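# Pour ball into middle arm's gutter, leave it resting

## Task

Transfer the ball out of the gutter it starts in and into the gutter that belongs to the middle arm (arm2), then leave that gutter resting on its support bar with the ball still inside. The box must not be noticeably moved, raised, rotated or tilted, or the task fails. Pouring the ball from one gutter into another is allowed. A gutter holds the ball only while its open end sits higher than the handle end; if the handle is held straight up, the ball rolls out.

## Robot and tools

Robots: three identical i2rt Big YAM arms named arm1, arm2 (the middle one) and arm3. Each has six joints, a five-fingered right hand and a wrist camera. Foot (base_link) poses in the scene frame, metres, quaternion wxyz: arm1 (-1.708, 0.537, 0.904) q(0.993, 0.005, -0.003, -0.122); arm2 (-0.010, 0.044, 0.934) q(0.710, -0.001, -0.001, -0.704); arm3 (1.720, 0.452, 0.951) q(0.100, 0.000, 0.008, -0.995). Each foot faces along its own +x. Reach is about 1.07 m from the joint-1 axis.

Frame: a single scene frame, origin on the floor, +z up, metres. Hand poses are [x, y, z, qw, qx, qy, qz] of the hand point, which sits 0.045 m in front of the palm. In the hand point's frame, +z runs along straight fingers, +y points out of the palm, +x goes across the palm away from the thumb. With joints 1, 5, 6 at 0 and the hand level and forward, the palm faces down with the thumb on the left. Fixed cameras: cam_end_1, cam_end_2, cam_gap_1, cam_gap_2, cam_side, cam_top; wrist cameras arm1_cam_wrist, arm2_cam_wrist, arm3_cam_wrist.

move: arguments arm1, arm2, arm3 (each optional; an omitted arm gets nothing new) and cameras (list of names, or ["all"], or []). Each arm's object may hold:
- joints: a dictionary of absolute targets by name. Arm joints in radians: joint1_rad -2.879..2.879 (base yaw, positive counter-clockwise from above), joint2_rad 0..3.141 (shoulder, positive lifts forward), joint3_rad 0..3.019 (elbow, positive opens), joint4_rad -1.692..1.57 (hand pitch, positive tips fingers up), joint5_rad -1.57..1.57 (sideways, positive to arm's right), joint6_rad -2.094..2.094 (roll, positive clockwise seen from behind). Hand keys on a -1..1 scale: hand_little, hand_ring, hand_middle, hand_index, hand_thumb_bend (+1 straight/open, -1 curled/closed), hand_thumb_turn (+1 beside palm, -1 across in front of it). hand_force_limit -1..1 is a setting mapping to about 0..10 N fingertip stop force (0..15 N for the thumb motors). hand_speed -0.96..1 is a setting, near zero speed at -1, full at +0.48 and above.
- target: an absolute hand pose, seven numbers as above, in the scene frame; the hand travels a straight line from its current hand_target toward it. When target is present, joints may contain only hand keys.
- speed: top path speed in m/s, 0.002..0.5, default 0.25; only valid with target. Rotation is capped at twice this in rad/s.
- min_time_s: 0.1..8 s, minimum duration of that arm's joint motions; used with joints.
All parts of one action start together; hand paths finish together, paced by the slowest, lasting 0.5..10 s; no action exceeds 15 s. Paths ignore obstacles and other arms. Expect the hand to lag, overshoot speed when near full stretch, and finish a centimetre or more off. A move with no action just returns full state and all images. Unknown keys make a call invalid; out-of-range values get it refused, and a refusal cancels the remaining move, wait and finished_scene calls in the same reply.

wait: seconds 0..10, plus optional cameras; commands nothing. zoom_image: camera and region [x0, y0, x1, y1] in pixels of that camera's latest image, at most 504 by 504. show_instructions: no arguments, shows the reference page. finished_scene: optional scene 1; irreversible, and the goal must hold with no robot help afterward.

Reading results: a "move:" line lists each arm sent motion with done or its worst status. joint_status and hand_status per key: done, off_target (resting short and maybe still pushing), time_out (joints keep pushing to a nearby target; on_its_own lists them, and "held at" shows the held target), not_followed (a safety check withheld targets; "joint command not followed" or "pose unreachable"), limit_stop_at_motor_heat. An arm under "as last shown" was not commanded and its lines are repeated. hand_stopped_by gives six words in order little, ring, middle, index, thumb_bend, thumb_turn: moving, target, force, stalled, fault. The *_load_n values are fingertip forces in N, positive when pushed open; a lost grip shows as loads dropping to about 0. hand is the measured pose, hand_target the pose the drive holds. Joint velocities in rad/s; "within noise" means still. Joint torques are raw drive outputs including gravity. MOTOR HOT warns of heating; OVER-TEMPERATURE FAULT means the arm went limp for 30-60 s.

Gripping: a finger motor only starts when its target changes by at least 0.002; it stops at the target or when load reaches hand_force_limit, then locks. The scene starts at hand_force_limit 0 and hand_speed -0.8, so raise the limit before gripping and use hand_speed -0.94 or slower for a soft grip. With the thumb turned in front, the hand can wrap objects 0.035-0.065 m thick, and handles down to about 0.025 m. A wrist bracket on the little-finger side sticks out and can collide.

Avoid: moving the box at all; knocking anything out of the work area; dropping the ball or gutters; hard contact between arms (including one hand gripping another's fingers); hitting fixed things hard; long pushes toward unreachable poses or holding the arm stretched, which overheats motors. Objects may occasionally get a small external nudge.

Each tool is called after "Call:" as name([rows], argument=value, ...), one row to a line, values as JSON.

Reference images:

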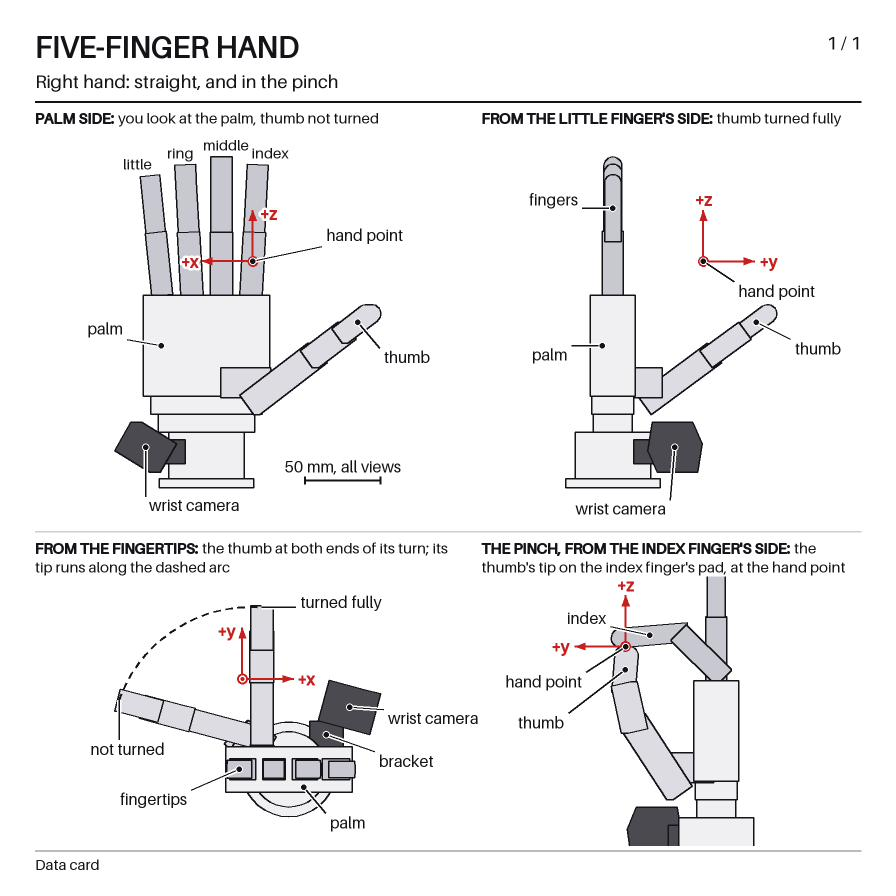

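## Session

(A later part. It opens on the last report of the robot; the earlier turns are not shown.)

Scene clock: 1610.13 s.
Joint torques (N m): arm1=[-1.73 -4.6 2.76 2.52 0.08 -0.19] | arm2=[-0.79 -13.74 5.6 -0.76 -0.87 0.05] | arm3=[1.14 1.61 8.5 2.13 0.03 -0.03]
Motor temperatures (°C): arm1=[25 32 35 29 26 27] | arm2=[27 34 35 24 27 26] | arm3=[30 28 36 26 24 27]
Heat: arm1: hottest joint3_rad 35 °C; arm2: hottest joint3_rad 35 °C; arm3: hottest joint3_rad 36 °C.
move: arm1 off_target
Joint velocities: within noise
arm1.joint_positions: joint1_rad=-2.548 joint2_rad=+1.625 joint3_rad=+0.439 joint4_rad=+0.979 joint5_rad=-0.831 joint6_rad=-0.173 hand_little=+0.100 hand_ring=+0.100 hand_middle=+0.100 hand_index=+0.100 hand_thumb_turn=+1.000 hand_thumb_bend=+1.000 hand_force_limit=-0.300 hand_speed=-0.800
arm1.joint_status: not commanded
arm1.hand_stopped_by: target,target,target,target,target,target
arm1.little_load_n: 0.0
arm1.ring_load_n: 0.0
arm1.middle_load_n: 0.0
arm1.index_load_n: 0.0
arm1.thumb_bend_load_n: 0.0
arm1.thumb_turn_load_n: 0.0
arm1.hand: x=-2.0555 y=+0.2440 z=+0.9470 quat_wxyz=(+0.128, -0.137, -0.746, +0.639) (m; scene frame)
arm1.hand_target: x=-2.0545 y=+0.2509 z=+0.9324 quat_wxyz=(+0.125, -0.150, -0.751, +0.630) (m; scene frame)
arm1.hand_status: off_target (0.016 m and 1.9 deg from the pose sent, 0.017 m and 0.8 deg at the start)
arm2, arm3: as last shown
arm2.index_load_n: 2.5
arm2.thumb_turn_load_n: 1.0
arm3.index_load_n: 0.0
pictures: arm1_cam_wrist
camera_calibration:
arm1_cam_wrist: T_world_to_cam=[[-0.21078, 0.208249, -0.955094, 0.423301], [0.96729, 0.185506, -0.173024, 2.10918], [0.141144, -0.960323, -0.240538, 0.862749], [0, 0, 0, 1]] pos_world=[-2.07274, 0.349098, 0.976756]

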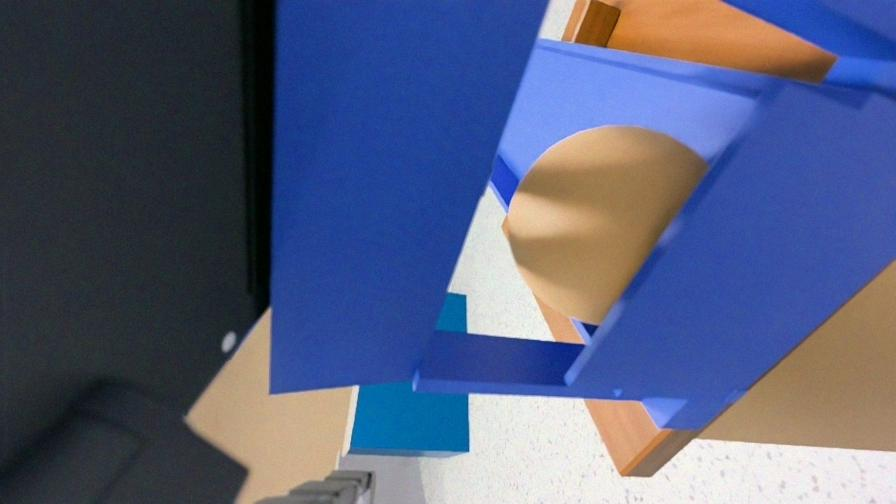

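Call:
move(arm1={"target": [-2.0552, 0.2500, 0.941, -0.1254, 0.1495, 0.7514, -0.6304], "speed": 0.05, "joints": {"hand_index": -0.1, "hand_middle": -0.1, "hand_ring": -0.1, "hand_little": -0.1}}, cameras=["arm1_cam_wrist"])

Scene clock: 1630.73 s.
Joint torques (N m): arm1=[-1.85 -7.71 3.22 1.31 0.1 -0.17] | arm2=[-0.73 -13.68 5.6 -0.76 -0.87 0.04] | arm3=[0.32 2.43 8.32 2.15 -0.01 -0.09]
Motor temperatures (°C): arm1=[25 33 35 28 26 27] | arm2=[27 34 35 24 27 26] | arm3=[30 28 36 26 24 27]
Heat: arm1: hottest joint3_rad 35 °C; arm2: hottest joint3_rad 35 °C; arm3: hottest joint3_rad 36 °C.
move: arm1 done
Joint velocities: within noise
arm1.joint_positions: joint1_rad=-2.548 joint2_rad=+1.620 joint3_rad=+0.439 joint4_rad=+0.968 joint5_rad=-0.830 joint6_rad=-0.172 hand_little=-0.100 hand_ring=-0.100 hand_middle=-0.100 hand_index=-0.100 hand_thumb_turn=+1.000 hand_thumb_bend=+1.000 hand_force_limit=-0.300 hand_speed=-0.800
arm1.joint_status: all done
arm1.hand_stopped_by: target,target,target,target,target,target
arm1.little_load_n: 0.0
arm1.ring_load_n: 0.0
arm1.middle_load_n: 0.0
arm1.index_load_n: 0.0
arm1.thumb_bend_load_n: 0.5
arm1.thumb_turn_load_n: 0.0
arm1.hand: x=-2.0549 y=+0.2443 z=+0.9469 quat_wxyz=(+0.126, -0.139, -0.747, +0.638) (m; scene frame)
arm1.hand_target: x=-2.0550 y=+0.2500 z=+0.9410 quat_wxyz=(+0.125, -0.150, -0.751, +0.630) (m; scene frame)
arm1.hand_status: done (0.008 m and 1.5 deg from the pose sent, 0.009 m and 1.9 deg at the start)
arm2, arm3: as last shown
arm2.thumb_turn_load_n: 0.5
pictures: arm1_cam_wrist
camera_calibration:
arm1_cam_wrist: T_world_to_cam=[[-0.203365, 0.210526, -0.956201, 0.439014], [0.968795, 0.184607, -0.165399, 2.10465], [0.141701, -0.959999, -0.2415, 0.86485], [0, 0, 0, 1]] pos_world=[-2.07224, 0.349298, 0.976753]

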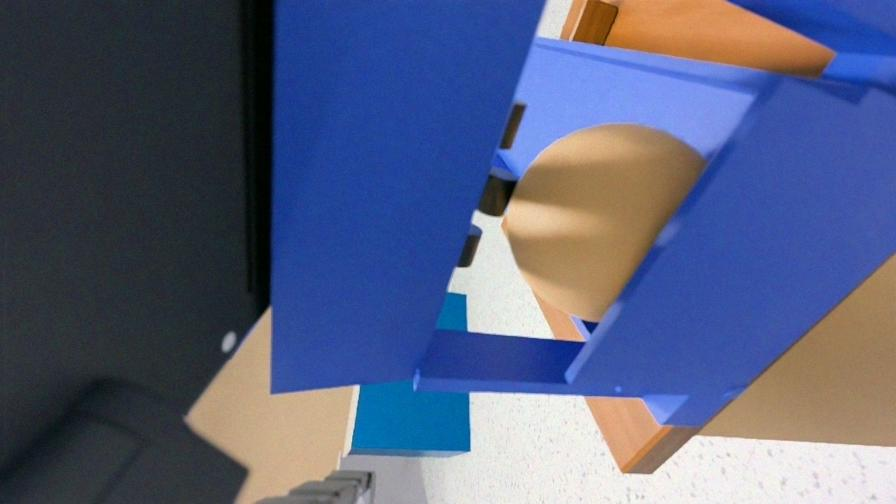

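Call:
move(arm1={"joints": {"hand_index": -0.35, "hand_middle": -0.35, "hand_ring": -0.35, "hand_little": -0.35, "hand_speed": -0.9}}, cameras=["arm1_cam_wrist"])

Scene clock: 1639.60 s.
Joint torques (N m): arm1=[-1.96 -6.89 3.12 1.83 -0.03 -0.18] | arm2=[-0.73 -13.68 5.61 -0.76 -0.87 0.05] | arm3=[-1.44 2.02 8.68 2.25 0.05 -0.08]
Motor temperatures (°C): arm1=[25 33 35 28 26 27] | arm2=[27 34 35 24 27 26] | arm3=[30 28 36 26 24 27]
Heat: arm1: hottest joint3_rad 35 °C; arm2: hottest joint3_rad 35 °C; arm3: hottest joint3_rad 36 °C.
move: arm1 done
Joint velocities: within noise
arm1.joint_positions: joint1_rad=-2.548 joint2_rad=+1.620 joint3_rad=+0.439 joint4_rad=+0.955 joint5_rad=-0.826 joint6_rad=-0.173 hand_little=-0.350 hand_ring=-0.350 hand_middle=-0.350 hand_index=-0.350 hand_thumb_turn=+1.000 hand_thumb_bend=+1.000 hand_force_limit=-0.300 hand_speed=-0.900
arm1.joint_status: all done
arm1.hand_stopped_by: target,target,target,target,target,target
arm1.little_load_n: 0.0
arm1.ring_load_n: 0.0
arm1.middle_load_n: 0.5
arm1.index_load_n: 0.0
arm1.thumb_bend_load_n: 0.0
arm1.thumb_turn_load_n: -0.5
arm1.hand: x=-2.0544 y=+0.2450 z=+0.9445 quat_wxyz=(+0.124, -0.144, -0.749, +0.635) (m; scene frame)
arm1.hand_target: x=-2.0551 y=+0.2500 z=+0.9410 quat_wxyz=(+0.125, -0.150, -0.751, +0.630) (m; scene frame)
arm1.hand_status: not commanded
arm2, arm3: as last shown
pictures: arm1_cam_wrist
camera_calibration:
arm1_cam_wrist: T_world_to_cam=[[-0.191906, 0.216552, -0.957224, 0.459688], [0.971247, 0.181927, -0.153561, 2.0981], [0.140891, -0.95917, -0.245239, 0.866629], [0, 0, 0, 1]] pos_world=[-2.07165, 0.349997, 0.97474]

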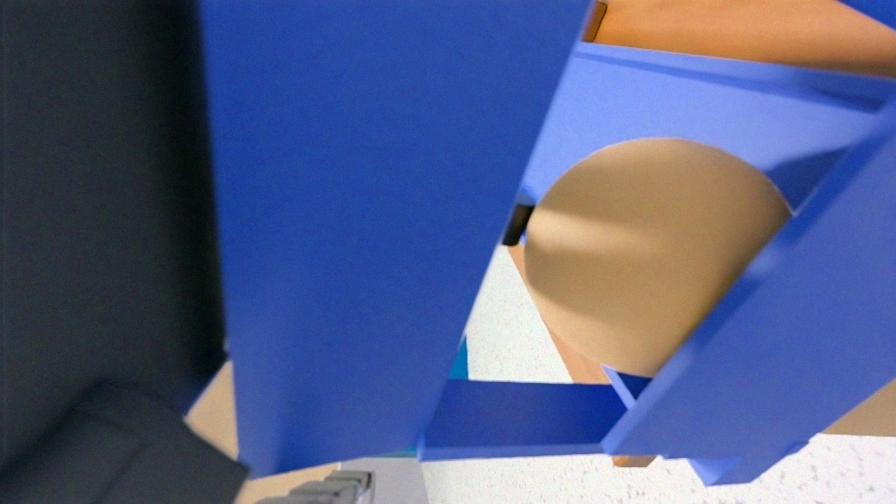

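Call:
move(cameras=["cam_end_1", "cam_side", "cam_top"])

Call:
zoom_image(camera="cam_end_1", region=[440, 340, 560, 430])

Call:
zoom_image(camera="cam_side", region=[80, 210, 180, 290])

Scene clock: 1714.30 s.
Joint torques (N m): arm1=[-1.67 -7 3.15 1.88 -0.06 -0.15] | arm2=[-0.79 -13.68 5.57 -0.75 -0.87 0.05] | arm3=[0.73 1.55 8.47 2.1 0.03 -0.02]
Motor temperatures (°C): arm1=[25 33 34 28 26 27] | arm2=[27 34 34 24 27 26] | arm3=[30 28 36 26 24 27]
Heat: arm1: hottest joint3_rad 34 °C; arm2: hottest joint2_rad 34 °C; arm3: hottest joint3_rad 36 °C.
Joint velocities: within noise
arm1.joint_positions: joint1_rad=-2.548 joint2_rad=+1.620 joint3_rad=+0.439 joint4_rad=+0.955 joint5_rad=-0.826 joint6_rad=-0.173 hand_little=-0.350 hand_ring=-0.350 hand_middle=-0.350 hand_index=-0.350 hand_thumb_turn=+1.000 hand_thumb_bend=+1.000 hand_force_limit=-0.300 hand_speed=-0.900
arm1.joint_status: all done
arm1.hand_stopped_by: target,target,target,target,target,target
arm1.little_load_n: 0.0
arm1.ring_load_n: 0.0
arm1.middle_load_n: 0.0
arm1.index_load_n: 0.0
arm1.thumb_bend_load_n: 0.0
arm1.thumb_turn_load_n: 0.0
arm1.hand: x=-2.0544 y=+0.2450 z=+0.9445 quat_wxyz=(+0.124, -0.144, -0.749, +0.635) (m; scene frame)
arm1.hand_target: x=-2.0551 y=+0.2500 z=+0.9410 quat_wxyz=(+0.125, -0.150, -0.751, +0.630) (m; scene frame)
arm1.hand_status: not commanded
arm2.joint_positions: joint1_rad=-0.321 joint2_rad=+1.991 joint3_rad=+1.404 joint4_rad=-1.405 joint5_rad=-0.811 joint6_rad=-2.102 hand_little=-0.997 hand_ring=-0.979 hand_middle=-0.979 hand_index=-0.979 hand_thumb_turn=-1.000 hand_thumb_bend=+1.000 hand_force_limit=-0.300 hand_speed=-0.900
arm2.joint_status: not commanded
arm2.hand_stopped_by: force,force,force,force,target,target
arm2.little_load_n: 4.5
arm2.ring_load_n: 2.5
arm2.middle_load_n: 2.5
arm2.index_load_n: 2.5
arm2.thumb_bend_load_n: 0.0
arm2.thumb_turn_load_n: 0.5
arm2.hand: x=-0.0610 y=-0.4178 z=+0.9364 quat_wxyz=(-0.315, +0.650, -0.626, +0.293) (m; scene frame)
arm2.hand_target: x=-0.0597 y=-0.4183 z=+0.9371 quat_wxyz=(-0.313, +0.651, -0.625, +0.296) (m; scene frame)
arm2.hand_status: not commanded
arm3.joint_positions: joint1_rad=+0.242 joint2_rad=+0.635 joint3_rad=+1.359 joint4_rad=-1.149 joint5_rad=-0.046 joint6_rad=-1.300 hand_little=+1.000 hand_ring=+1.000 hand_middle=+1.000 hand_index=+1.000 hand_thumb_turn=+1.000 hand_thumb_bend=+1.000 hand_force_limit=+0.000 hand_speed=-0.800
arm3.joint_status: not commanded
arm3.hand_stopped_by: target,target,target,target,target,target
arm3.little_load_n: 0.0
arm3.ring_load_n: 0.0
arm3.middle_load_n: 0.0
arm3.index_load_n: 0.0
arm3.thumb_bend_load_n: 0.0
arm3.thumb_turn_load_n: 0.0
arm3.hand: x=+1.4583 y=+0.3654 z=+1.4599 quat_wxyz=(+0.501, +0.088, -0.837, +0.201) (m; scene frame)
arm3.hand_target: x=+1.4596 y=+0.3658 z=+1.4719 quat_wxyz=(+0.511, +0.088, -0.830, +0.204) (m; scene frame)
arm3.hand_status: not commanded
pictures: cam_end_1, cam_side, cam_top

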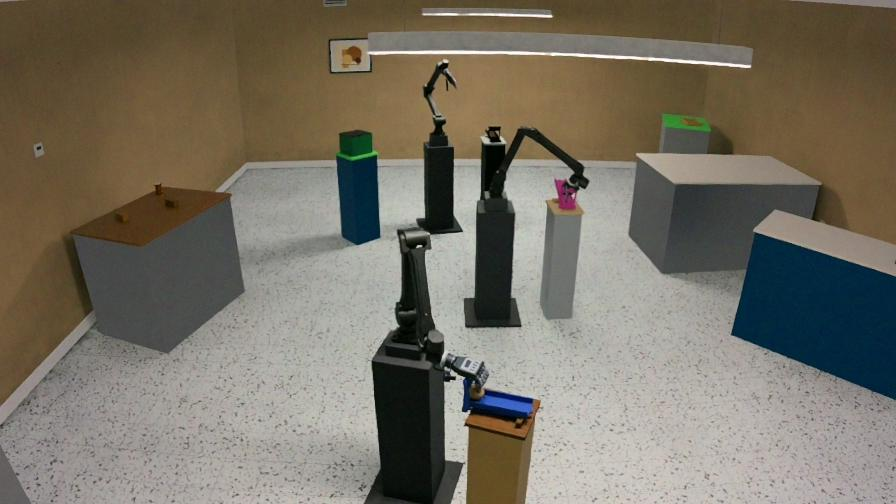

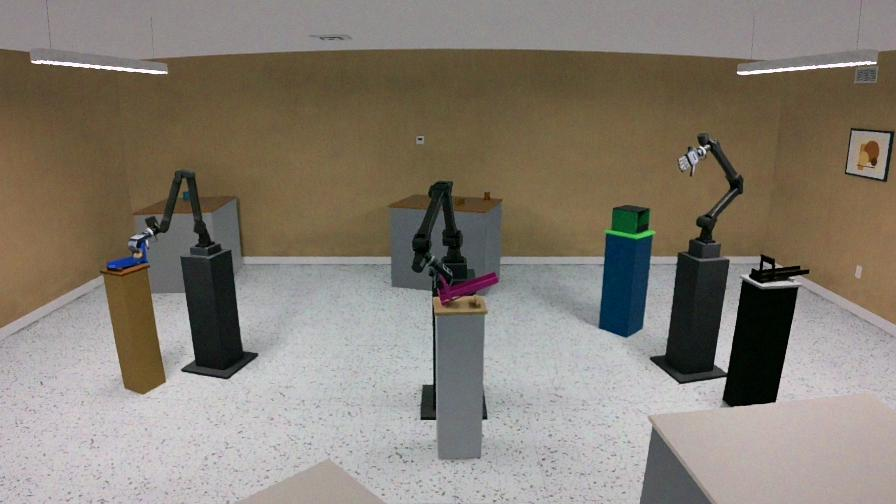

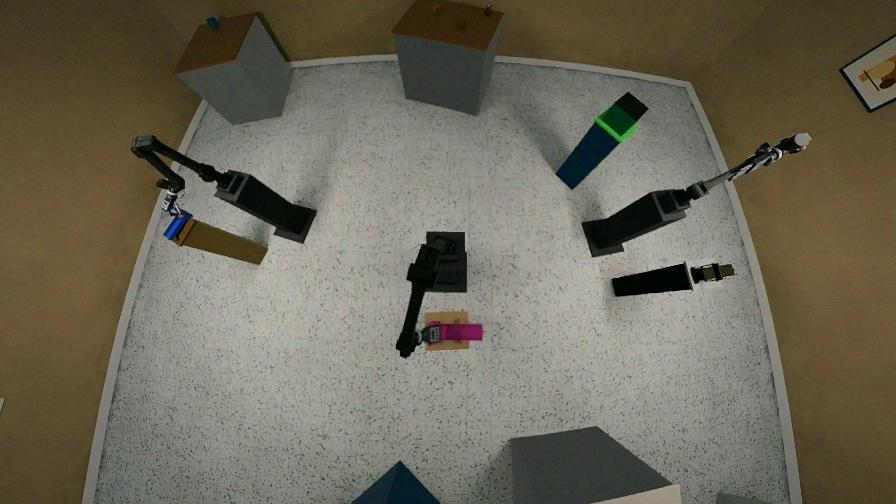

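Scaled by 4.200.

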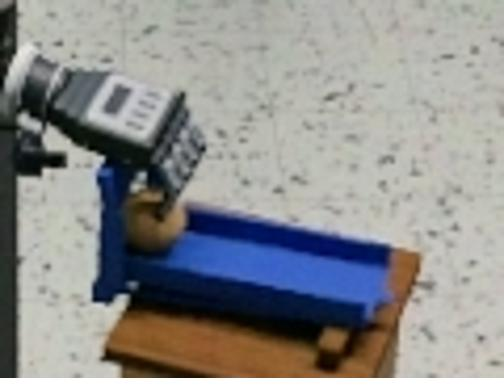

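Scaled by 5.040.

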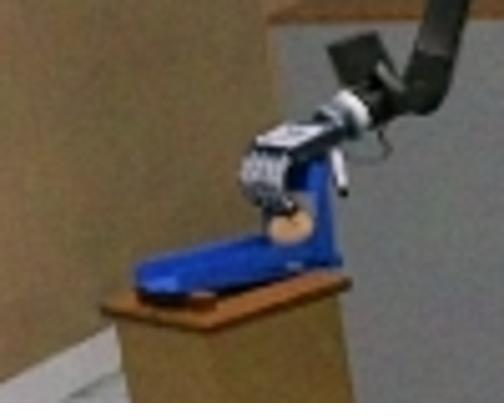

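Call:
move(arm1={"joints": {"hand_index": 1, "hand_middle": 1, "hand_ring": 1, "hand_little": 1, "hand_speed": -0.5}}, cameras=["arm1_cam_wrist"])

Call:
move(arm1={"target": [-2.0620, 0.2300, 1.06, -0.1254, 0.1495, 0.7514, -0.6304], "speed": 0.15}, cameras=["arm1_cam_wrist"])

Call:
move(arm1={"target": [-2.122, 0.345, 1.15, 0, 0.1732, 0.985, 0], "speed": 0.25}, cameras=["arm1_cam_wrist"])

Call:
zoom_image(camera="arm1_cam_wrist", region=[300, 50, 600, 350])

Call:
move(arm1={"target": [-2.155, 0.265, 1.15, 0, 0.1732, 0.985, 0], "speed": 0.25}, cameras=["arm1_cam_wrist"])

Call:
zoom_image(camera="arm1_cam_wrist", region=[380, 50, 680, 350])

Scene clock: 1812.87 s.
Joint torques (N m): arm1=[-1.26 -7.77 3.22 1.99 -0.05 -0.17] | arm2=[-0.73 -13.68 5.6 -0.75 -0.86 0.04] | arm3=[0.38 1.61 8.55 2.22 -0.04 -0.08]
Motor temperatures (°C): arm1=[25 33 34 28 26 27] | arm2=[27 34 34 24 27 26] | arm3=[29 28 36 26 24 27]
Heat: arm1: hottest joint3_rad 34 °C; arm2: hottest joint2_rad 34 °C; arm3: hottest joint3_rad 36 °C.
move: arm1 done
Joint velocities: within noise
arm1.joint_positions: joint1_rad=-2.548 joint2_rad=+1.620 joint3_rad=+0.439 joint4_rad=+0.953 joint5_rad=-0.826 joint6_rad=-0.174 hand_little=+1.000 hand_ring=+1.000 hand_middle=+1.000 hand_index=+1.000 hand_thumb_turn=+1.000 hand_thumb_bend=+1.000 hand_force_limit=-0.300 hand_speed=-0.500
arm1.joint_status: all done
arm1.hand_stopped_by: target,target,target,target,target,target
arm1.little_load_n: 0.0
arm1.ring_load_n: -0.5
arm1.middle_load_n: 0.0
arm1.index_load_n: 0.0
arm1.thumb_bend_load_n: 0.0
arm1.thumb_turn_load_n: 0.0
arm1.hand: x=-2.0543 y=+0.2451 z=+0.9441 quat_wxyz=(+0.123, -0.144, -0.749, +0.634) (m; scene frame)
arm1.hand_target: x=-2.0550 y=+0.2500 z=+0.9410 quat_wxyz=(+0.125, -0.150, -0.751, +0.630) (m; scene frame)
arm1.hand_status: not commanded
arm2, arm3: as last shown
pictures: arm1_cam_wrist
camera_calibration:
arm1_cam_wrist: T_world_to_cam=[[-0.191186, 0.217669, -0.957115, 0.460508], [0.97139, 0.181923, -0.152664, 2.09739], [0.140891, -0.958918, -0.246222, 0.867434], [0, 0, 0, 1]] pos_world=[-2.07155, 0.349997, 0.974537]

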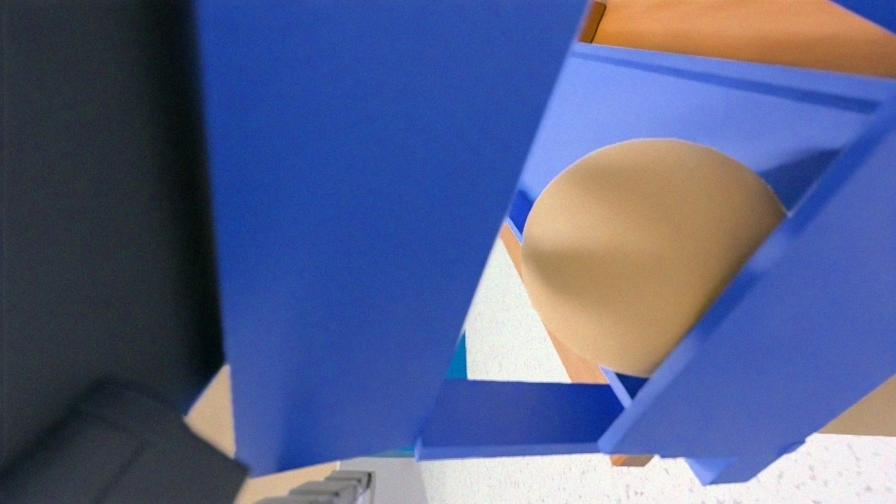

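Scene clock: 1814.53 s.
Joint torques (N m): arm1=[0.09 -6.3 9.96 2 -0.11 -0.15] | arm2=[-0.85 -13.74 5.61 -0.76 -0.87 0.05] | arm3=[0.21 1.96 8.57 2.17 0.06 -0.09]
Motor temperatures (°C): arm1=[25 33 34 28 26 27] | arm2=[27 34 34 24 27 26] | arm3=[29 28 36 26 24 27]
Heat: arm1: hottest joint3_rad 34 °C; arm2: hottest joint2_rad 34 °C; arm3: hottest joint3_rad 36 °C.
move: arm1 off_target
Joint velocities: within noise
arm1.joint_positions: joint1_rad=-2.530 joint2_rad=+1.257 joint3_rad=+0.512 joint4_rad=+0.462 joint5_rad=-0.781 joint6_rad=-0.161 hand_little=+1.000 hand_ring=+1.000 hand_middle=+1.000 hand_index=+1.000 hand_thumb_turn=+1.000 hand_thumb_bend=+1.000 hand_force_limit=-0.300 hand_speed=-0.500
arm1.joint_status: not commanded
arm1.hand_stopped_by: target,target,target,target,target,target
arm1.little_load_n: 0.0
arm1.ring_load_n: 0.0
arm1.middle_load_n: 0.0
arm1.index_load_n: 0.0
arm1.thumb_bend_load_n: 0.0
arm1.thumb_turn_load_n: 0.0
arm1.hand: x=-2.0484 y=+0.2433 z=+1.0345 quat_wxyz=(+0.112, -0.171, -0.758, +0.619) (m; scene frame)
arm1.hand_target: x=-2.0605 y=+0.2309 z=+1.0603 quat_wxyz=(+0.125, -0.150, -0.751, +0.631) (m; scene frame)
arm1.hand_status: off_target (0.032 m and 3.3 deg from the pose sent, 0.117 m and 0.8 deg at the start)
arm2, arm3: as last shown
arm2.little_load_n: 5.0
pictures: arm1_cam_wrist
camera_calibration:
arm1_cam_wrist: T_world_to_cam=[[-0.129349, 0.245637, -0.960693, 0.672048], [0.983044, 0.158756, -0.0917666, 2.07226], [0.129975, -0.956273, -0.262007, 0.880455], [0, 0, 0, 1]] pos_world=[-2.06463, 0.347891, 1.06648]

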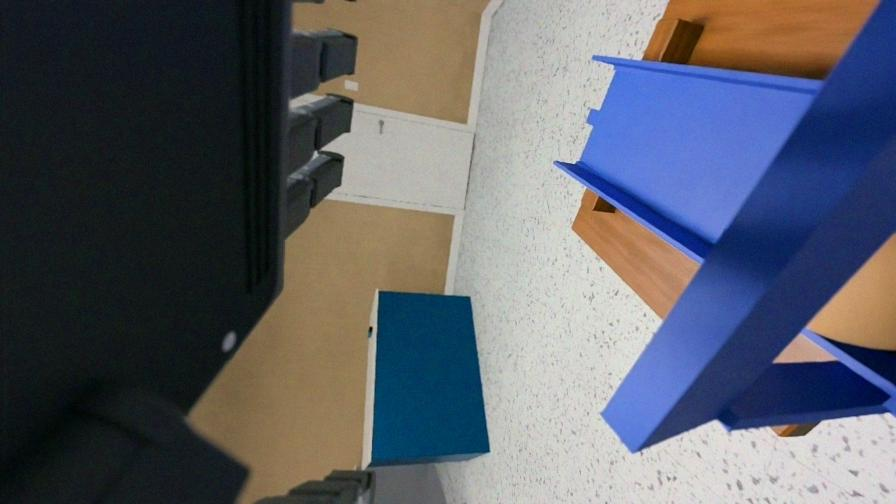

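Scene clock: 1818.23 s.
Joint torques (N m): arm1=[0.26 -11.63 11.12 -0.13 0.11 -0.19] | arm2=[-0.85 -13.68 5.57 -0.76 -0.87 0.05] | arm3=[0.5 1.08 8.28 2.39 0.05 -0.05]
Motor temperatures (°C): arm1=[25 33 35 28 26 27] | arm2=[27 34 34 24 27 26] | arm3=[29 28 36 26 24 27]
Heat: arm1: hottest joint3_rad 35 °C; arm2: hottest joint2_rad 34 °C; arm3: hottest joint3_rad 36 °C.
move: arm1 off_target
Joint velocities: within noise
arm1.joint_positions: joint1_rad=-2.443 joint2_rad=+1.679 joint3_rad=+1.682 joint4_rad=-1.605 joint5_rad=-0.008 joint6_rad=-0.744 hand_little=+1.000 hand_ring=+1.000 hand_middle=+1.000 hand_index=+1.000 hand_thumb_turn=+1.000 hand_thumb_bend=+1.000 hand_force_limit=-0.300 hand_speed=-0.500
arm1.joint_status: not commanded
arm1.hand_stopped_by: target,target,target,target,target,target
arm1.little_load_n: 0.0
arm1.ring_load_n: 0.0
arm1.middle_load_n: 0.0
arm1.index_load_n: 0.0
arm1.thumb_bend_load_n: 0.0
arm1.thumb_turn_load_n: 0.0
arm1.hand: x=-2.1112 y=+0.3576 z=+1.1337 quat_wxyz=(-0.017, -0.185, -0.982, -0.011) (m; scene frame)
arm1.hand_target: x=-2.1210 y=+0.3454 z=+1.1499 quat_wxyz=(+0.000, -0.173, -0.985, +0.000) (m; scene frame)
arm1.hand_status: off_target (0.023 m and 2.8 deg from the pose sent, 0.170 m and 78.1 deg at the start)
arm2, arm3: as last shown
pictures: arm1_cam_wrist
camera_calibration:
arm1_cam_wrist: T_world_to_cam=[[0.113225, 0.99353, -0.00878851, -0.103274], [0.843058, -0.0913889, 0.530001, 1.21399], [0.525769, -0.0674188, -0.847952, 2.20599], [0, 0, 0, 1]] pos_world=[-2.17161, 0.362275, 1.22625]

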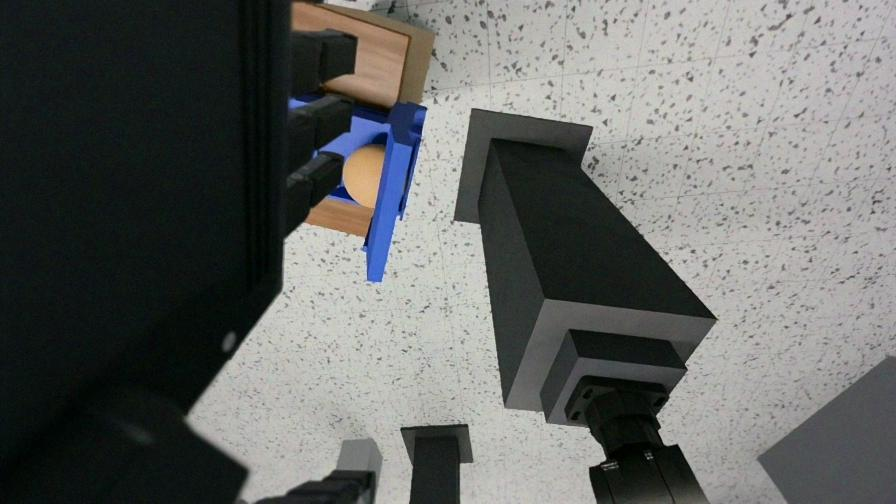

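Scaled by 1.680.

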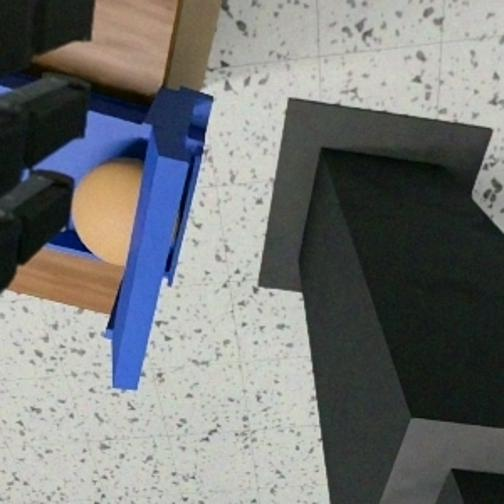

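Scene clock: 1819.63 s.
Joint torques (N m): arm1=[-0.32 -13.68 11.1 -0.02 0.1 -0.06] | arm2=[-0.79 -13.68 5.6 -0.75 -0.87 0.04] | arm3=[-0.21 2.9 8.42 2 0.06 -0.08]
Motor temperatures (°C): arm1=[25 33 35 28 26 27] | arm2=[27 34 34 24 27 26] | arm3=[29 28 36 26 24 27]
Heat: arm1: hottest joint3_rad 35 °C; arm2: hottest joint2_rad 34 °C; arm3: hottest joint3_rad 36 °C.
move: arm1 off_target
Joint velocities: within noise
arm1.joint_positions: joint1_rad=-2.333 joint2_rad=+1.884 joint3_rad=+1.964 joint4_rad=-1.685 joint5_rad=-0.007 joint6_rad=-0.663 hand_little=+1.000 hand_ring=+1.000 hand_middle=+1.000 hand_index=+1.000 hand_thumb_turn=+1.000 hand_thumb_bend=+1.000 hand_force_limit=-0.300 hand_speed=-0.500
arm1.joint_status: not commanded
arm1.hand_stopped_by: target,target,target,target,target,target
arm1.little_load_n: 0.0
arm1.ring_load_n: 0.0
arm1.middle_load_n: 0.0
arm1.index_load_n: 0.0
arm1.thumb_bend_load_n: 0.0
arm1.thumb_turn_load_n: 0.0
arm1.hand: x=-2.1453 y=+0.2731 z=+1.1328 quat_wxyz=(-0.017, -0.171, -0.985, -0.014) (m; scene frame)
arm1.hand_target: x=-2.1541 y=+0.2656 z=+1.1499 quat_wxyz=(+0.000, -0.173, -0.985, +0.001) (m; scene frame)
arm1.hand_status: off_target (0.021 m and 2.6 deg from the pose sent, 0.104 m and 2.8 deg at the start)
arm2, arm3: as last shown
arm2.index_load_n: 3.0
arm3.thumb_bend_load_n: 0.5
pictures: arm1_cam_wrist
camera_calibration:
arm1_cam_wrist: T_world_to_cam=[[0.0838842, 0.996468, -0.00396603, -0.0847528], [0.844751, -0.0690003, 0.530692, 1.2323], [0.528544, -0.047867, -0.847555, 2.21762], [0, 0, 0, 1]] pos_world=[-2.20598, 0.275633, 1.22525]

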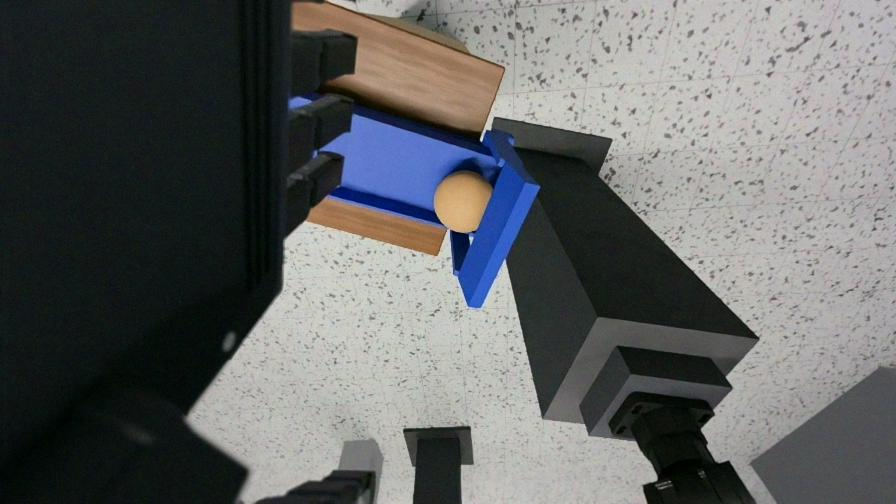

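Scaled by 1.680.

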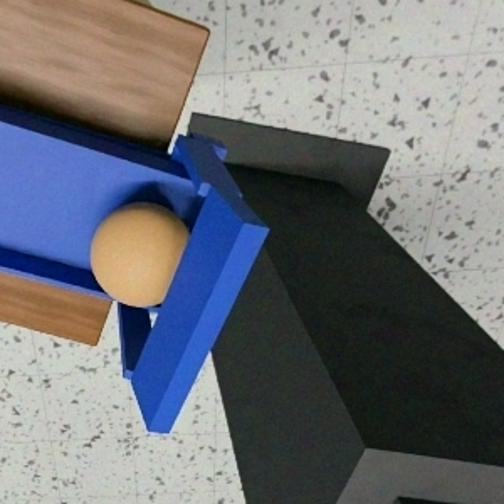

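Call:
move(arm1={"target": [-2.060, 0.228, 1.045, -0.0877, 0.1685, 0.8709, -0.4533], "speed": 0.2}, cameras=["arm1_cam_wrist"])

Call:
move(arm1={"target": [-2.045, 0.2655, 0.978, -0.0877, 0.1685, 0.8709, -0.4533], "speed": 0.1}, cameras=["arm1_cam_wrist"])

Scene clock: 1925.73 s.
Joint torques (N m): arm1=[-1.79 -7.3 6.49 2.91 -0.43 0.03] | arm2=[-0.73 -13.68 5.59 -0.75 -0.87 0.04] | arm3=[0.03 1.9 8.61 1.94 -0.07 -0.05]
Motor temperatures (°C): arm1=[25 35 44 28 26 27] | arm2=[27 34 34 23 27 26] | arm3=[29 28 37 26 24 27]
Heat: arm1: hottest joint3_rad 44 °C; arm2: hottest joint2_rad 34 °C; arm3: hottest joint3_rad 37 °C.
move: arm1 off_target
Joint velocities: within noise
arm1.joint_positions: joint1_rad=-2.384 joint2_rad=+1.288 joint3_rad=+0.853 joint4_rad=-0.323 joint5_rad=-0.551 joint6_rad=-0.448 hand_little=+1.000 hand_ring=+1.000 hand_middle=+1.000 hand_index=+1.000 hand_thumb_turn=+1.000 hand_thumb_bend=+1.000 hand_force_limit=-0.300 hand_speed=-0.500
arm1.joint_status: not commanded
arm1.hand_stopped_by: target,target,target,target,target,target
arm1.little_load_n: 0.0
arm1.ring_load_n: 0.0
arm1.middle_load_n: 0.0
arm1.index_load_n: 0.0
arm1.thumb_bend_load_n: 0.0
arm1.thumb_turn_load_n: 0.0
arm1.hand: x=-2.0545 y=+0.2232 z=+1.0373 quat_wxyz=(+0.076, -0.163, -0.878, +0.444) (m; scene frame)
arm1.hand_target: x=-2.0600 y=+0.2280 z=+1.0450 quat_wxyz=(+0.088, -0.168, -0.871, +0.453) (m; scene frame)
arm1.hand_status: off_target (0.011 m and 2.0 deg from the pose sent, 0.130 m and 57.0 deg at the start)
arm2, arm3: as last shown
arm2.index_load_n: 2.5
arm2.thumb_turn_load_n: 1.0
arm3.thumb_bend_load_n: 0.0
pictures: arm1_cam_wrist
camera_calibration:
arm1_cam_wrist: T_world_to_cam=[[-0.0358279, 0.603051, -0.796897, 0.621353], [0.970324, 0.211807, 0.11666, 1.82762], [0.239141, -0.769069, -0.592744, 1.38839], [0, 0, 0, 1]] pos_world=[-2.08314, 0.305955, 1.1049]

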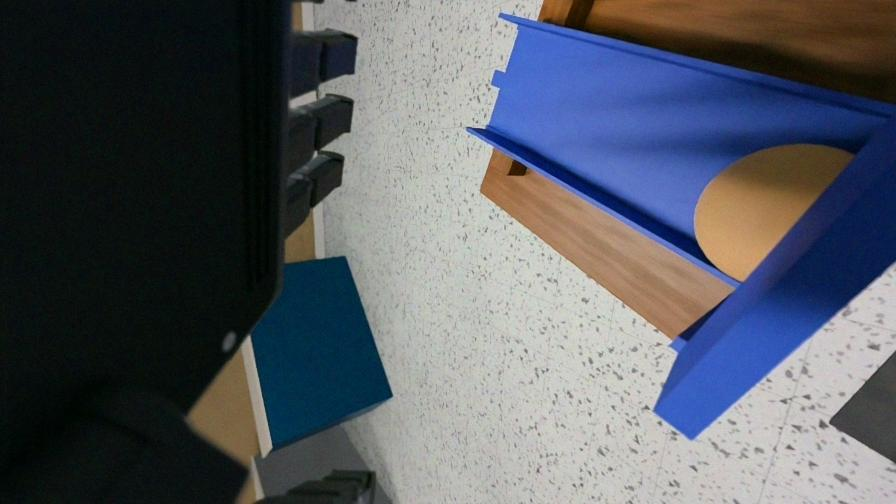

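Scene clock: 1927.23 s.
Joint torques (N m): arm1=[-1.96 -5.83 5.83 2.97 -0.44 -0.16] | arm2=[-0.73 -13.68 5.59 -0.75 -0.87 0.05] | arm3=[0.44 0.91 8.69 2.15 0.07 -0.05]
Motor temperatures (°C): arm1=[25 35 44 28 26 27] | arm2=[27 34 34 23 27 26] | arm3=[29 28 37 26 24 27]
Heat: arm1: hottest joint3_rad 44 °C; arm2: hottest joint2_rad 34 °C; arm3: hottest joint3_rad 37 °C.
move: arm1 done
Joint velocities: within noise
arm1.joint_positions: joint1_rad=-2.457 joint2_rad=+1.287 joint3_rad=+0.679 joint4_rad=-0.153 joint5_rad=-0.604 joint6_rad=-0.490 hand_little=+1.000 hand_ring=+1.000 hand_middle=+1.000 hand_index=+1.000 hand_thumb_turn=+1.000 hand_thumb_bend=+1.000 hand_force_limit=-0.300 hand_speed=-0.500
arm1.joint_status: not commanded
arm1.hand_stopped_by: target,target,target,target,target,target
arm1.little_load_n: 0.0
arm1.ring_load_n: 0.0
arm1.middle_load_n: 0.0
arm1.index_load_n: 0.0
arm1.thumb_bend_load_n: 0.0
arm1.thumb_turn_load_n: -0.5
arm1.hand: x=-2.0400 y=+0.2601 z=+0.9827 quat_wxyz=(+0.082, -0.166, -0.872, +0.453) (m; scene frame)
arm1.hand_target: x=-2.0449 y=+0.2655 z=+0.9781 quat_wxyz=(+0.088, -0.168, -0.871, +0.453) (m; scene frame)
arm1.hand_status: done (0.009 m and 0.7 deg from the pose sent, 0.073 m and 2.0 deg at the start)
arm2, arm3: as last shown
arm2.thumb_turn_load_n: 0.5
pictures: arm1_cam_wrist
camera_calibration:
arm1_cam_wrist: T_world_to_cam=[[-0.0392517, 0.588251, -0.807725, 0.563608], [0.973885, 0.203428, 0.100826, 1.83707], [0.223625, -0.782673, -0.580874, 1.34114], [0, 0, 0, 1]] pos_world=[-2.06689, 0.344422, 1.04905]

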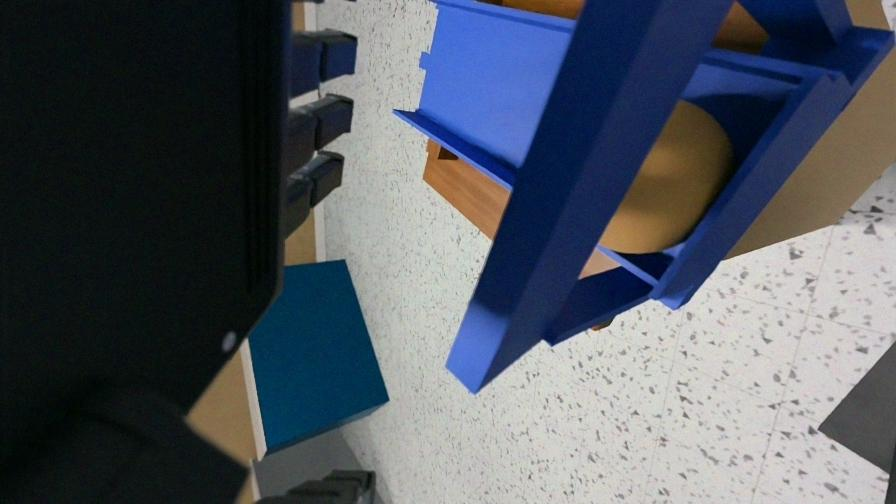

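Call:
move(arm1={"target": [-2.0408, 0.2870, 0.9365, -0.0877, 0.1685, 0.8709, -0.4533], "speed": 0.06}, cameras=["arm1_cam_wrist"])

Scene clock: 1942.23 s.
Joint torques (N m): arm1=[-1.49 -6.18 5.12 2.97 -0.53 -0.21] | arm2=[-0.73 -13.68 5.6 -0.76 -0.87 0.04] | arm3=[-0.44 2.61 8.27 2.06 0.06 -0.1]
Motor temperatures (°C): arm1=[25 35 43 28 26 27] | arm2=[27 34 34 23 27 26] | arm3=[29 28 37 26 24 27]
Heat: arm1: hottest joint3_rad 43 °C; arm2: hottest joint2_rad 34 °C; arm3: hottest joint3_rad 37 °C.
move: arm1 done
Joint velocities: within noise
arm1.joint_positions: joint1_rad=-2.510 joint2_rad=+1.353 joint3_rad=+0.599 joint4_rad=-0.036 joint5_rad=-0.642 joint6_rad=-0.535 hand_little=+1.000 hand_ring=+1.000 hand_middle=+1.000 hand_index=+1.000 hand_thumb_turn=+1.000 hand_thumb_bend=+1.000 hand_force_limit=-0.300 hand_speed=-0.500
arm1.joint_status: not commanded
arm1.hand_stopped_by: target,target,target,target,target,target
arm1.little_load_n: 0.0
arm1.ring_load_n: 0.0
arm1.middle_load_n: 0.0
arm1.index_load_n: 0.0
arm1.thumb_bend_load_n: 0.0
arm1.thumb_turn_load_n: 0.0
arm1.hand: x=-2.0364 y=+0.2815 z=+0.9401 quat_wxyz=(+0.081, -0.166, -0.872, +0.452) (m; scene frame)
arm1.hand_target: x=-2.0407 y=+0.2871 z=+0.9366 quat_wxyz=(+0.088, -0.169, -0.871, +0.453) (m; scene frame)
arm1.hand_status: done (0.008 m and 0.8 deg from the pose sent, 0.053 m and 0.8 deg at the start)
arm2, arm3: as last shown
pictures: arm1_cam_wrist
camera_calibration:
arm1_cam_wrist: T_world_to_cam=[[-0.0378359, 0.588815, -0.807382, 0.519116], [0.973681, 0.203446, 0.102742, 1.83125], [0.224754, -0.782244, -0.581016, 1.33468], [0, 0, 0, 1]] pos_world=[-2.06339, 0.365823, 1.00645]

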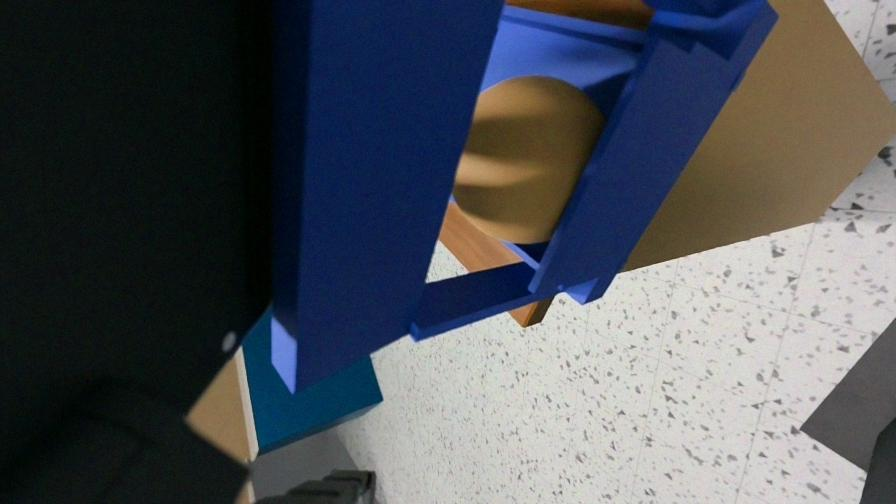

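Call:
move(arm1={"joints": {"hand_index": 0.0, "hand_little": 0.0, "hand_thumb_turn": -1.0, "hand_force_limit": -0.3, "hand_speed": -0.7}}, cameras=["arm1_cam_wrist", "cam_end_1"])

Call:
zoom_image(camera="cam_end_1", region=[440, 340, 560, 430])

Scene clock: 1959.97 s.
Joint torques (N m): arm1=[-2.49 -5.36 5.24 2.77 -0.34 -0.24] | arm2=[-0.79 -13.68 5.57 -0.76 -0.87 0.05] | arm3=[0.09 2.2 8.54 1.98 0.02 -0.05]
Motor temperatures (°C): arm1=[25 34 42 28 27 27] | arm2=[27 34 34 23 27 26] | arm3=[29 28 37 26 24 27]
Heat: arm1: hottest joint3_rad 42 °C; arm2: hottest joint2_rad 34 °C; arm3: hottest joint3_rad 37 °C.
move: arm1 done
Joint velocities: within noise
arm1.joint_positions: joint1_rad=-2.510 joint2_rad=+1.353 joint3_rad=+0.599 joint4_rad=-0.036 joint5_rad=-0.644 joint6_rad=-0.537 hand_little=+0.000 hand_ring=+1.000 hand_middle=+1.000 hand_index=+0.000 hand_thumb_turn=-1.000 hand_thumb_bend=+1.000 hand_force_limit=-0.300 hand_speed=-0.700
arm1.joint_status: all done
arm1.hand_stopped_by: target,target,target,target,target,target
arm1.little_load_n: 0.0
arm1.ring_load_n: 0.0
arm1.middle_load_n: 0.0
arm1.index_load_n: 0.0
arm1.thumb_bend_load_n: 0.0
arm1.thumb_turn_load_n: 0.0
arm1.hand: x=-2.0361 y=+0.2813 z=+0.9402 quat_wxyz=(+0.081, -0.165, -0.872, +0.453) (m; scene frame)
arm1.hand_target: x=-2.0406 y=+0.2870 z=+0.9366 quat_wxyz=(+0.088, -0.169, -0.871, +0.453) (m; scene frame)
arm1.hand_status: not commanded
arm2.joint_positions: joint1_rad=-0.321 joint2_rad=+1.991 joint3_rad=+1.404 joint4_rad=-1.405 joint5_rad=-0.811 joint6_rad=-2.102 hand_little=-0.997 hand_ring=-0.979 hand_middle=-0.979 hand_index=-0.979 hand_thumb_turn=-1.000 hand_thumb_bend=+1.000 hand_force_limit=-0.300 hand_speed=-0.900
arm2.joint_status: not commanded
arm2.hand_stopped_by: force,force,force,force,target,target
arm2.little_load_n: 5.0
arm2.ring_load_n: 2.5
arm2.middle_load_n: 2.5
arm2.index_load_n: 2.5
arm2.thumb_bend_load_n: 0.0
arm2.thumb_turn_load_n: 0.5
arm2.hand: x=-0.0610 y=-0.4178 z=+0.9364 quat_wxyz=(-0.315, +0.650, -0.626, +0.293) (m; scene frame)
arm2.hand_target: x=-0.0597 y=-0.4183 z=+0.9371 quat_wxyz=(-0.313, +0.651, -0.625, +0.296) (m; scene frame)
arm2.hand_status: not commanded
arm3.joint_positions: joint1_rad=+0.242 joint2_rad=+0.635 joint3_rad=+1.359 joint4_rad=-1.149 joint5_rad=-0.046 joint6_rad=-1.300 hand_little=+1.000 hand_ring=+1.000 hand_middle=+1.000 hand_index=+1.000 hand_thumb_turn=+1.000 hand_thumb_bend=+1.000 hand_force_limit=+0.000 hand_speed=-0.800
arm3.joint_status: not commanded
arm3.hand_stopped_by: target,target,target,target,target,target
arm3.little_load_n: 0.0
arm3.ring_load_n: 0.0
arm3.middle_load_n: 0.0
arm3.index_load_n: 0.0
arm3.thumb_bend_load_n: 0.0
arm3.thumb_turn_load_n: 0.5
arm3.hand: x=+1.4583 y=+0.3654 z=+1.4599 quat_wxyz=(+0.501, +0.088, -0.837, +0.201) (m; scene frame)
arm3.hand_target: x=+1.4596 y=+0.3658 z=+1.4719 quat_wxyz=(+0.511, +0.088, -0.830, +0.204) (m; scene frame)
arm3.hand_status: not commanded
pictures: arm1_cam_wrist, cam_end_1
camera_calibration:
arm1_cam_wrist: T_world_to_cam=[[-0.0393027, 0.58783, -0.808029, 0.517284], [0.973257, 0.205685, 0.102294, 1.82996], [0.226331, -0.7824, -0.580194, 1.33691], [0, 0, 0, 1]] pos_world=[-2.06328, 0.365523, 1.00645]

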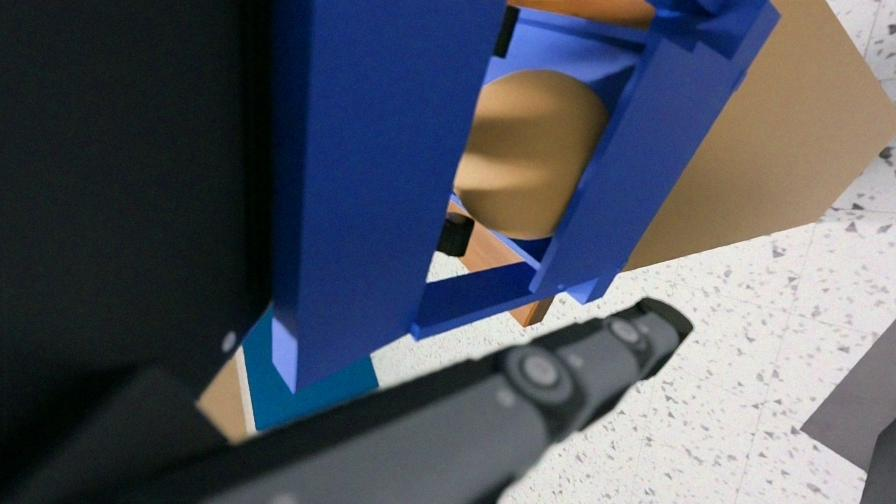

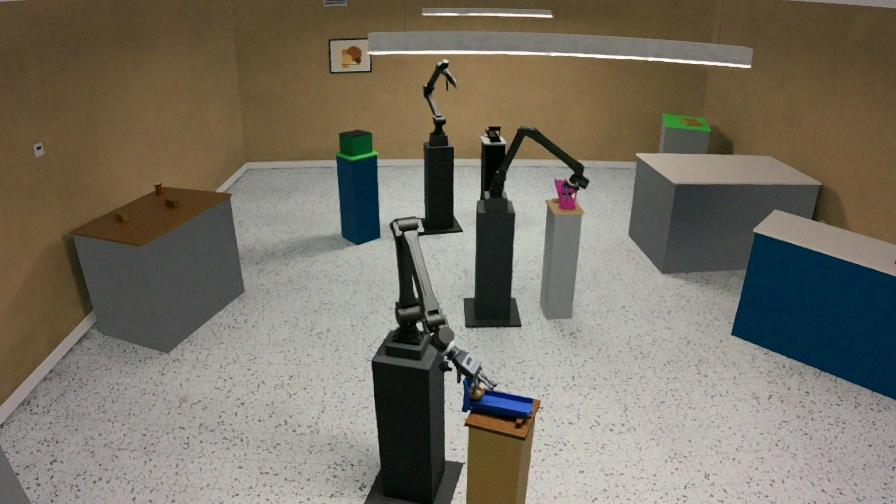

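Scaled by 4.200.

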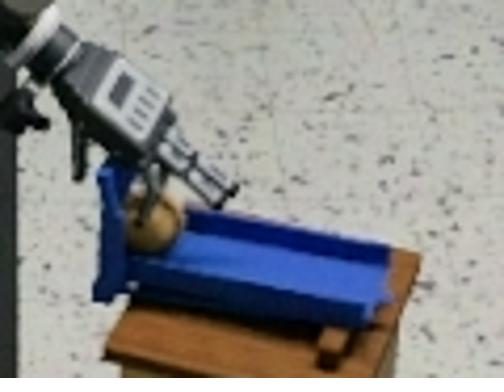

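Call:
move(arm1={"joints": {"hand_index": -0.4, "hand_little": -0.4, "hand_thumb_bend": 0.3, "hand_force_limit": -0.3, "hand_speed": -0.8}}, cameras=["arm1_cam_wrist"])

Scene clock: 1987.60 s.
Joint torques (N m): arm1=[-2.78 -5.71 5.05 2.78 -0.44 -0.18] | arm2=[-0.73 -13.68 5.59 -0.75 -0.87 0.05] | arm3=[0.21 2.32 8.72 2.06 0.04 -0.13]
Motor temperatures (°C): arm1=[25 34 40 28 27 27] | arm2=[27 34 34 23 27 26] | arm3=[29 28 37 26 24 27]
Heat: arm1: hottest joint3_rad 40 °C; arm2: hottest joint2_rad 34 °C; arm3: hottest joint3_rad 37 °C.
move: arm1 done
Joint velocities: within noise
arm1.joint_positions: joint1_rad=-2.510 joint2_rad=+1.355 joint3_rad=+0.599 joint4_rad=-0.036 joint5_rad=-0.644 joint6_rad=-0.537 hand_little=-0.400 hand_ring=+1.000 hand_middle=+1.000 hand_index=-0.400 hand_thumb_turn=-1.000 hand_thumb_bend=+0.310 hand_force_limit=-0.300 hand_speed=-0.800
arm1.joint_status: all done
arm1.hand_stopped_by: target,target,target,target,force,target
arm1.little_load_n: 0.0
arm1.ring_load_n: -0.5
arm1.middle_load_n: 0.0
arm1.index_load_n: 1.0
arm1.thumb_bend_load_n: 5.5
arm1.thumb_turn_load_n: 0.0
arm1.hand: x=-2.0360 y=+0.2814 z=+0.9394 quat_wxyz=(+0.080, -0.166, -0.873, +0.452) (m; scene frame)
arm1.hand_target: x=-2.0406 y=+0.2870 z=+0.9366 quat_wxyz=(+0.088, -0.169, -0.871, +0.453) (m; scene frame)
arm1.hand_status: not commanded
arm2, arm3: as last shown
arm2.index_load_n: 3.0
arm2.thumb_turn_load_n: 1.0
arm3.thumb_turn_load_n: 0.0
pictures: arm1_cam_wrist
camera_calibration:
arm1_cam_wrist: T_world_to_cam=[[-0.0383183, 0.588671, -0.807464, 0.517732], [0.973015, 0.205978, 0.103991, 1.82771], [0.227536, -0.78169, -0.580679, 1.33923], [0, 0, 0, 1]] pos_world=[-2.06328, 0.365625, 1.00565]

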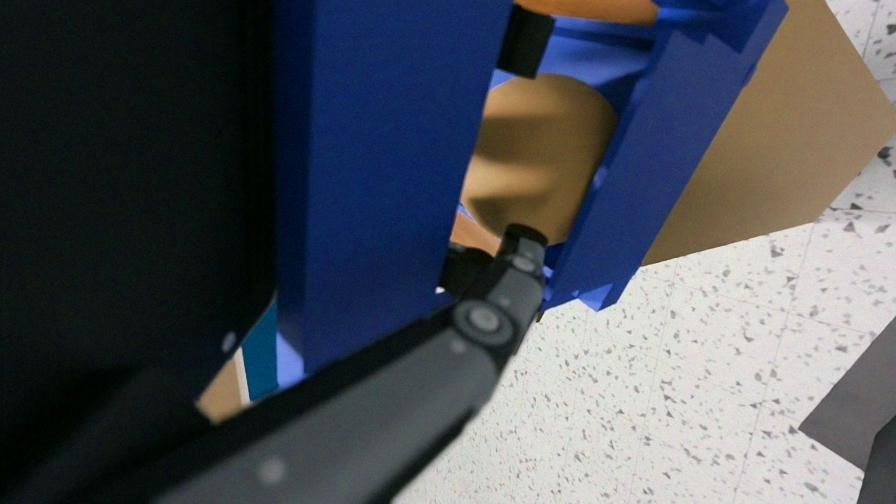

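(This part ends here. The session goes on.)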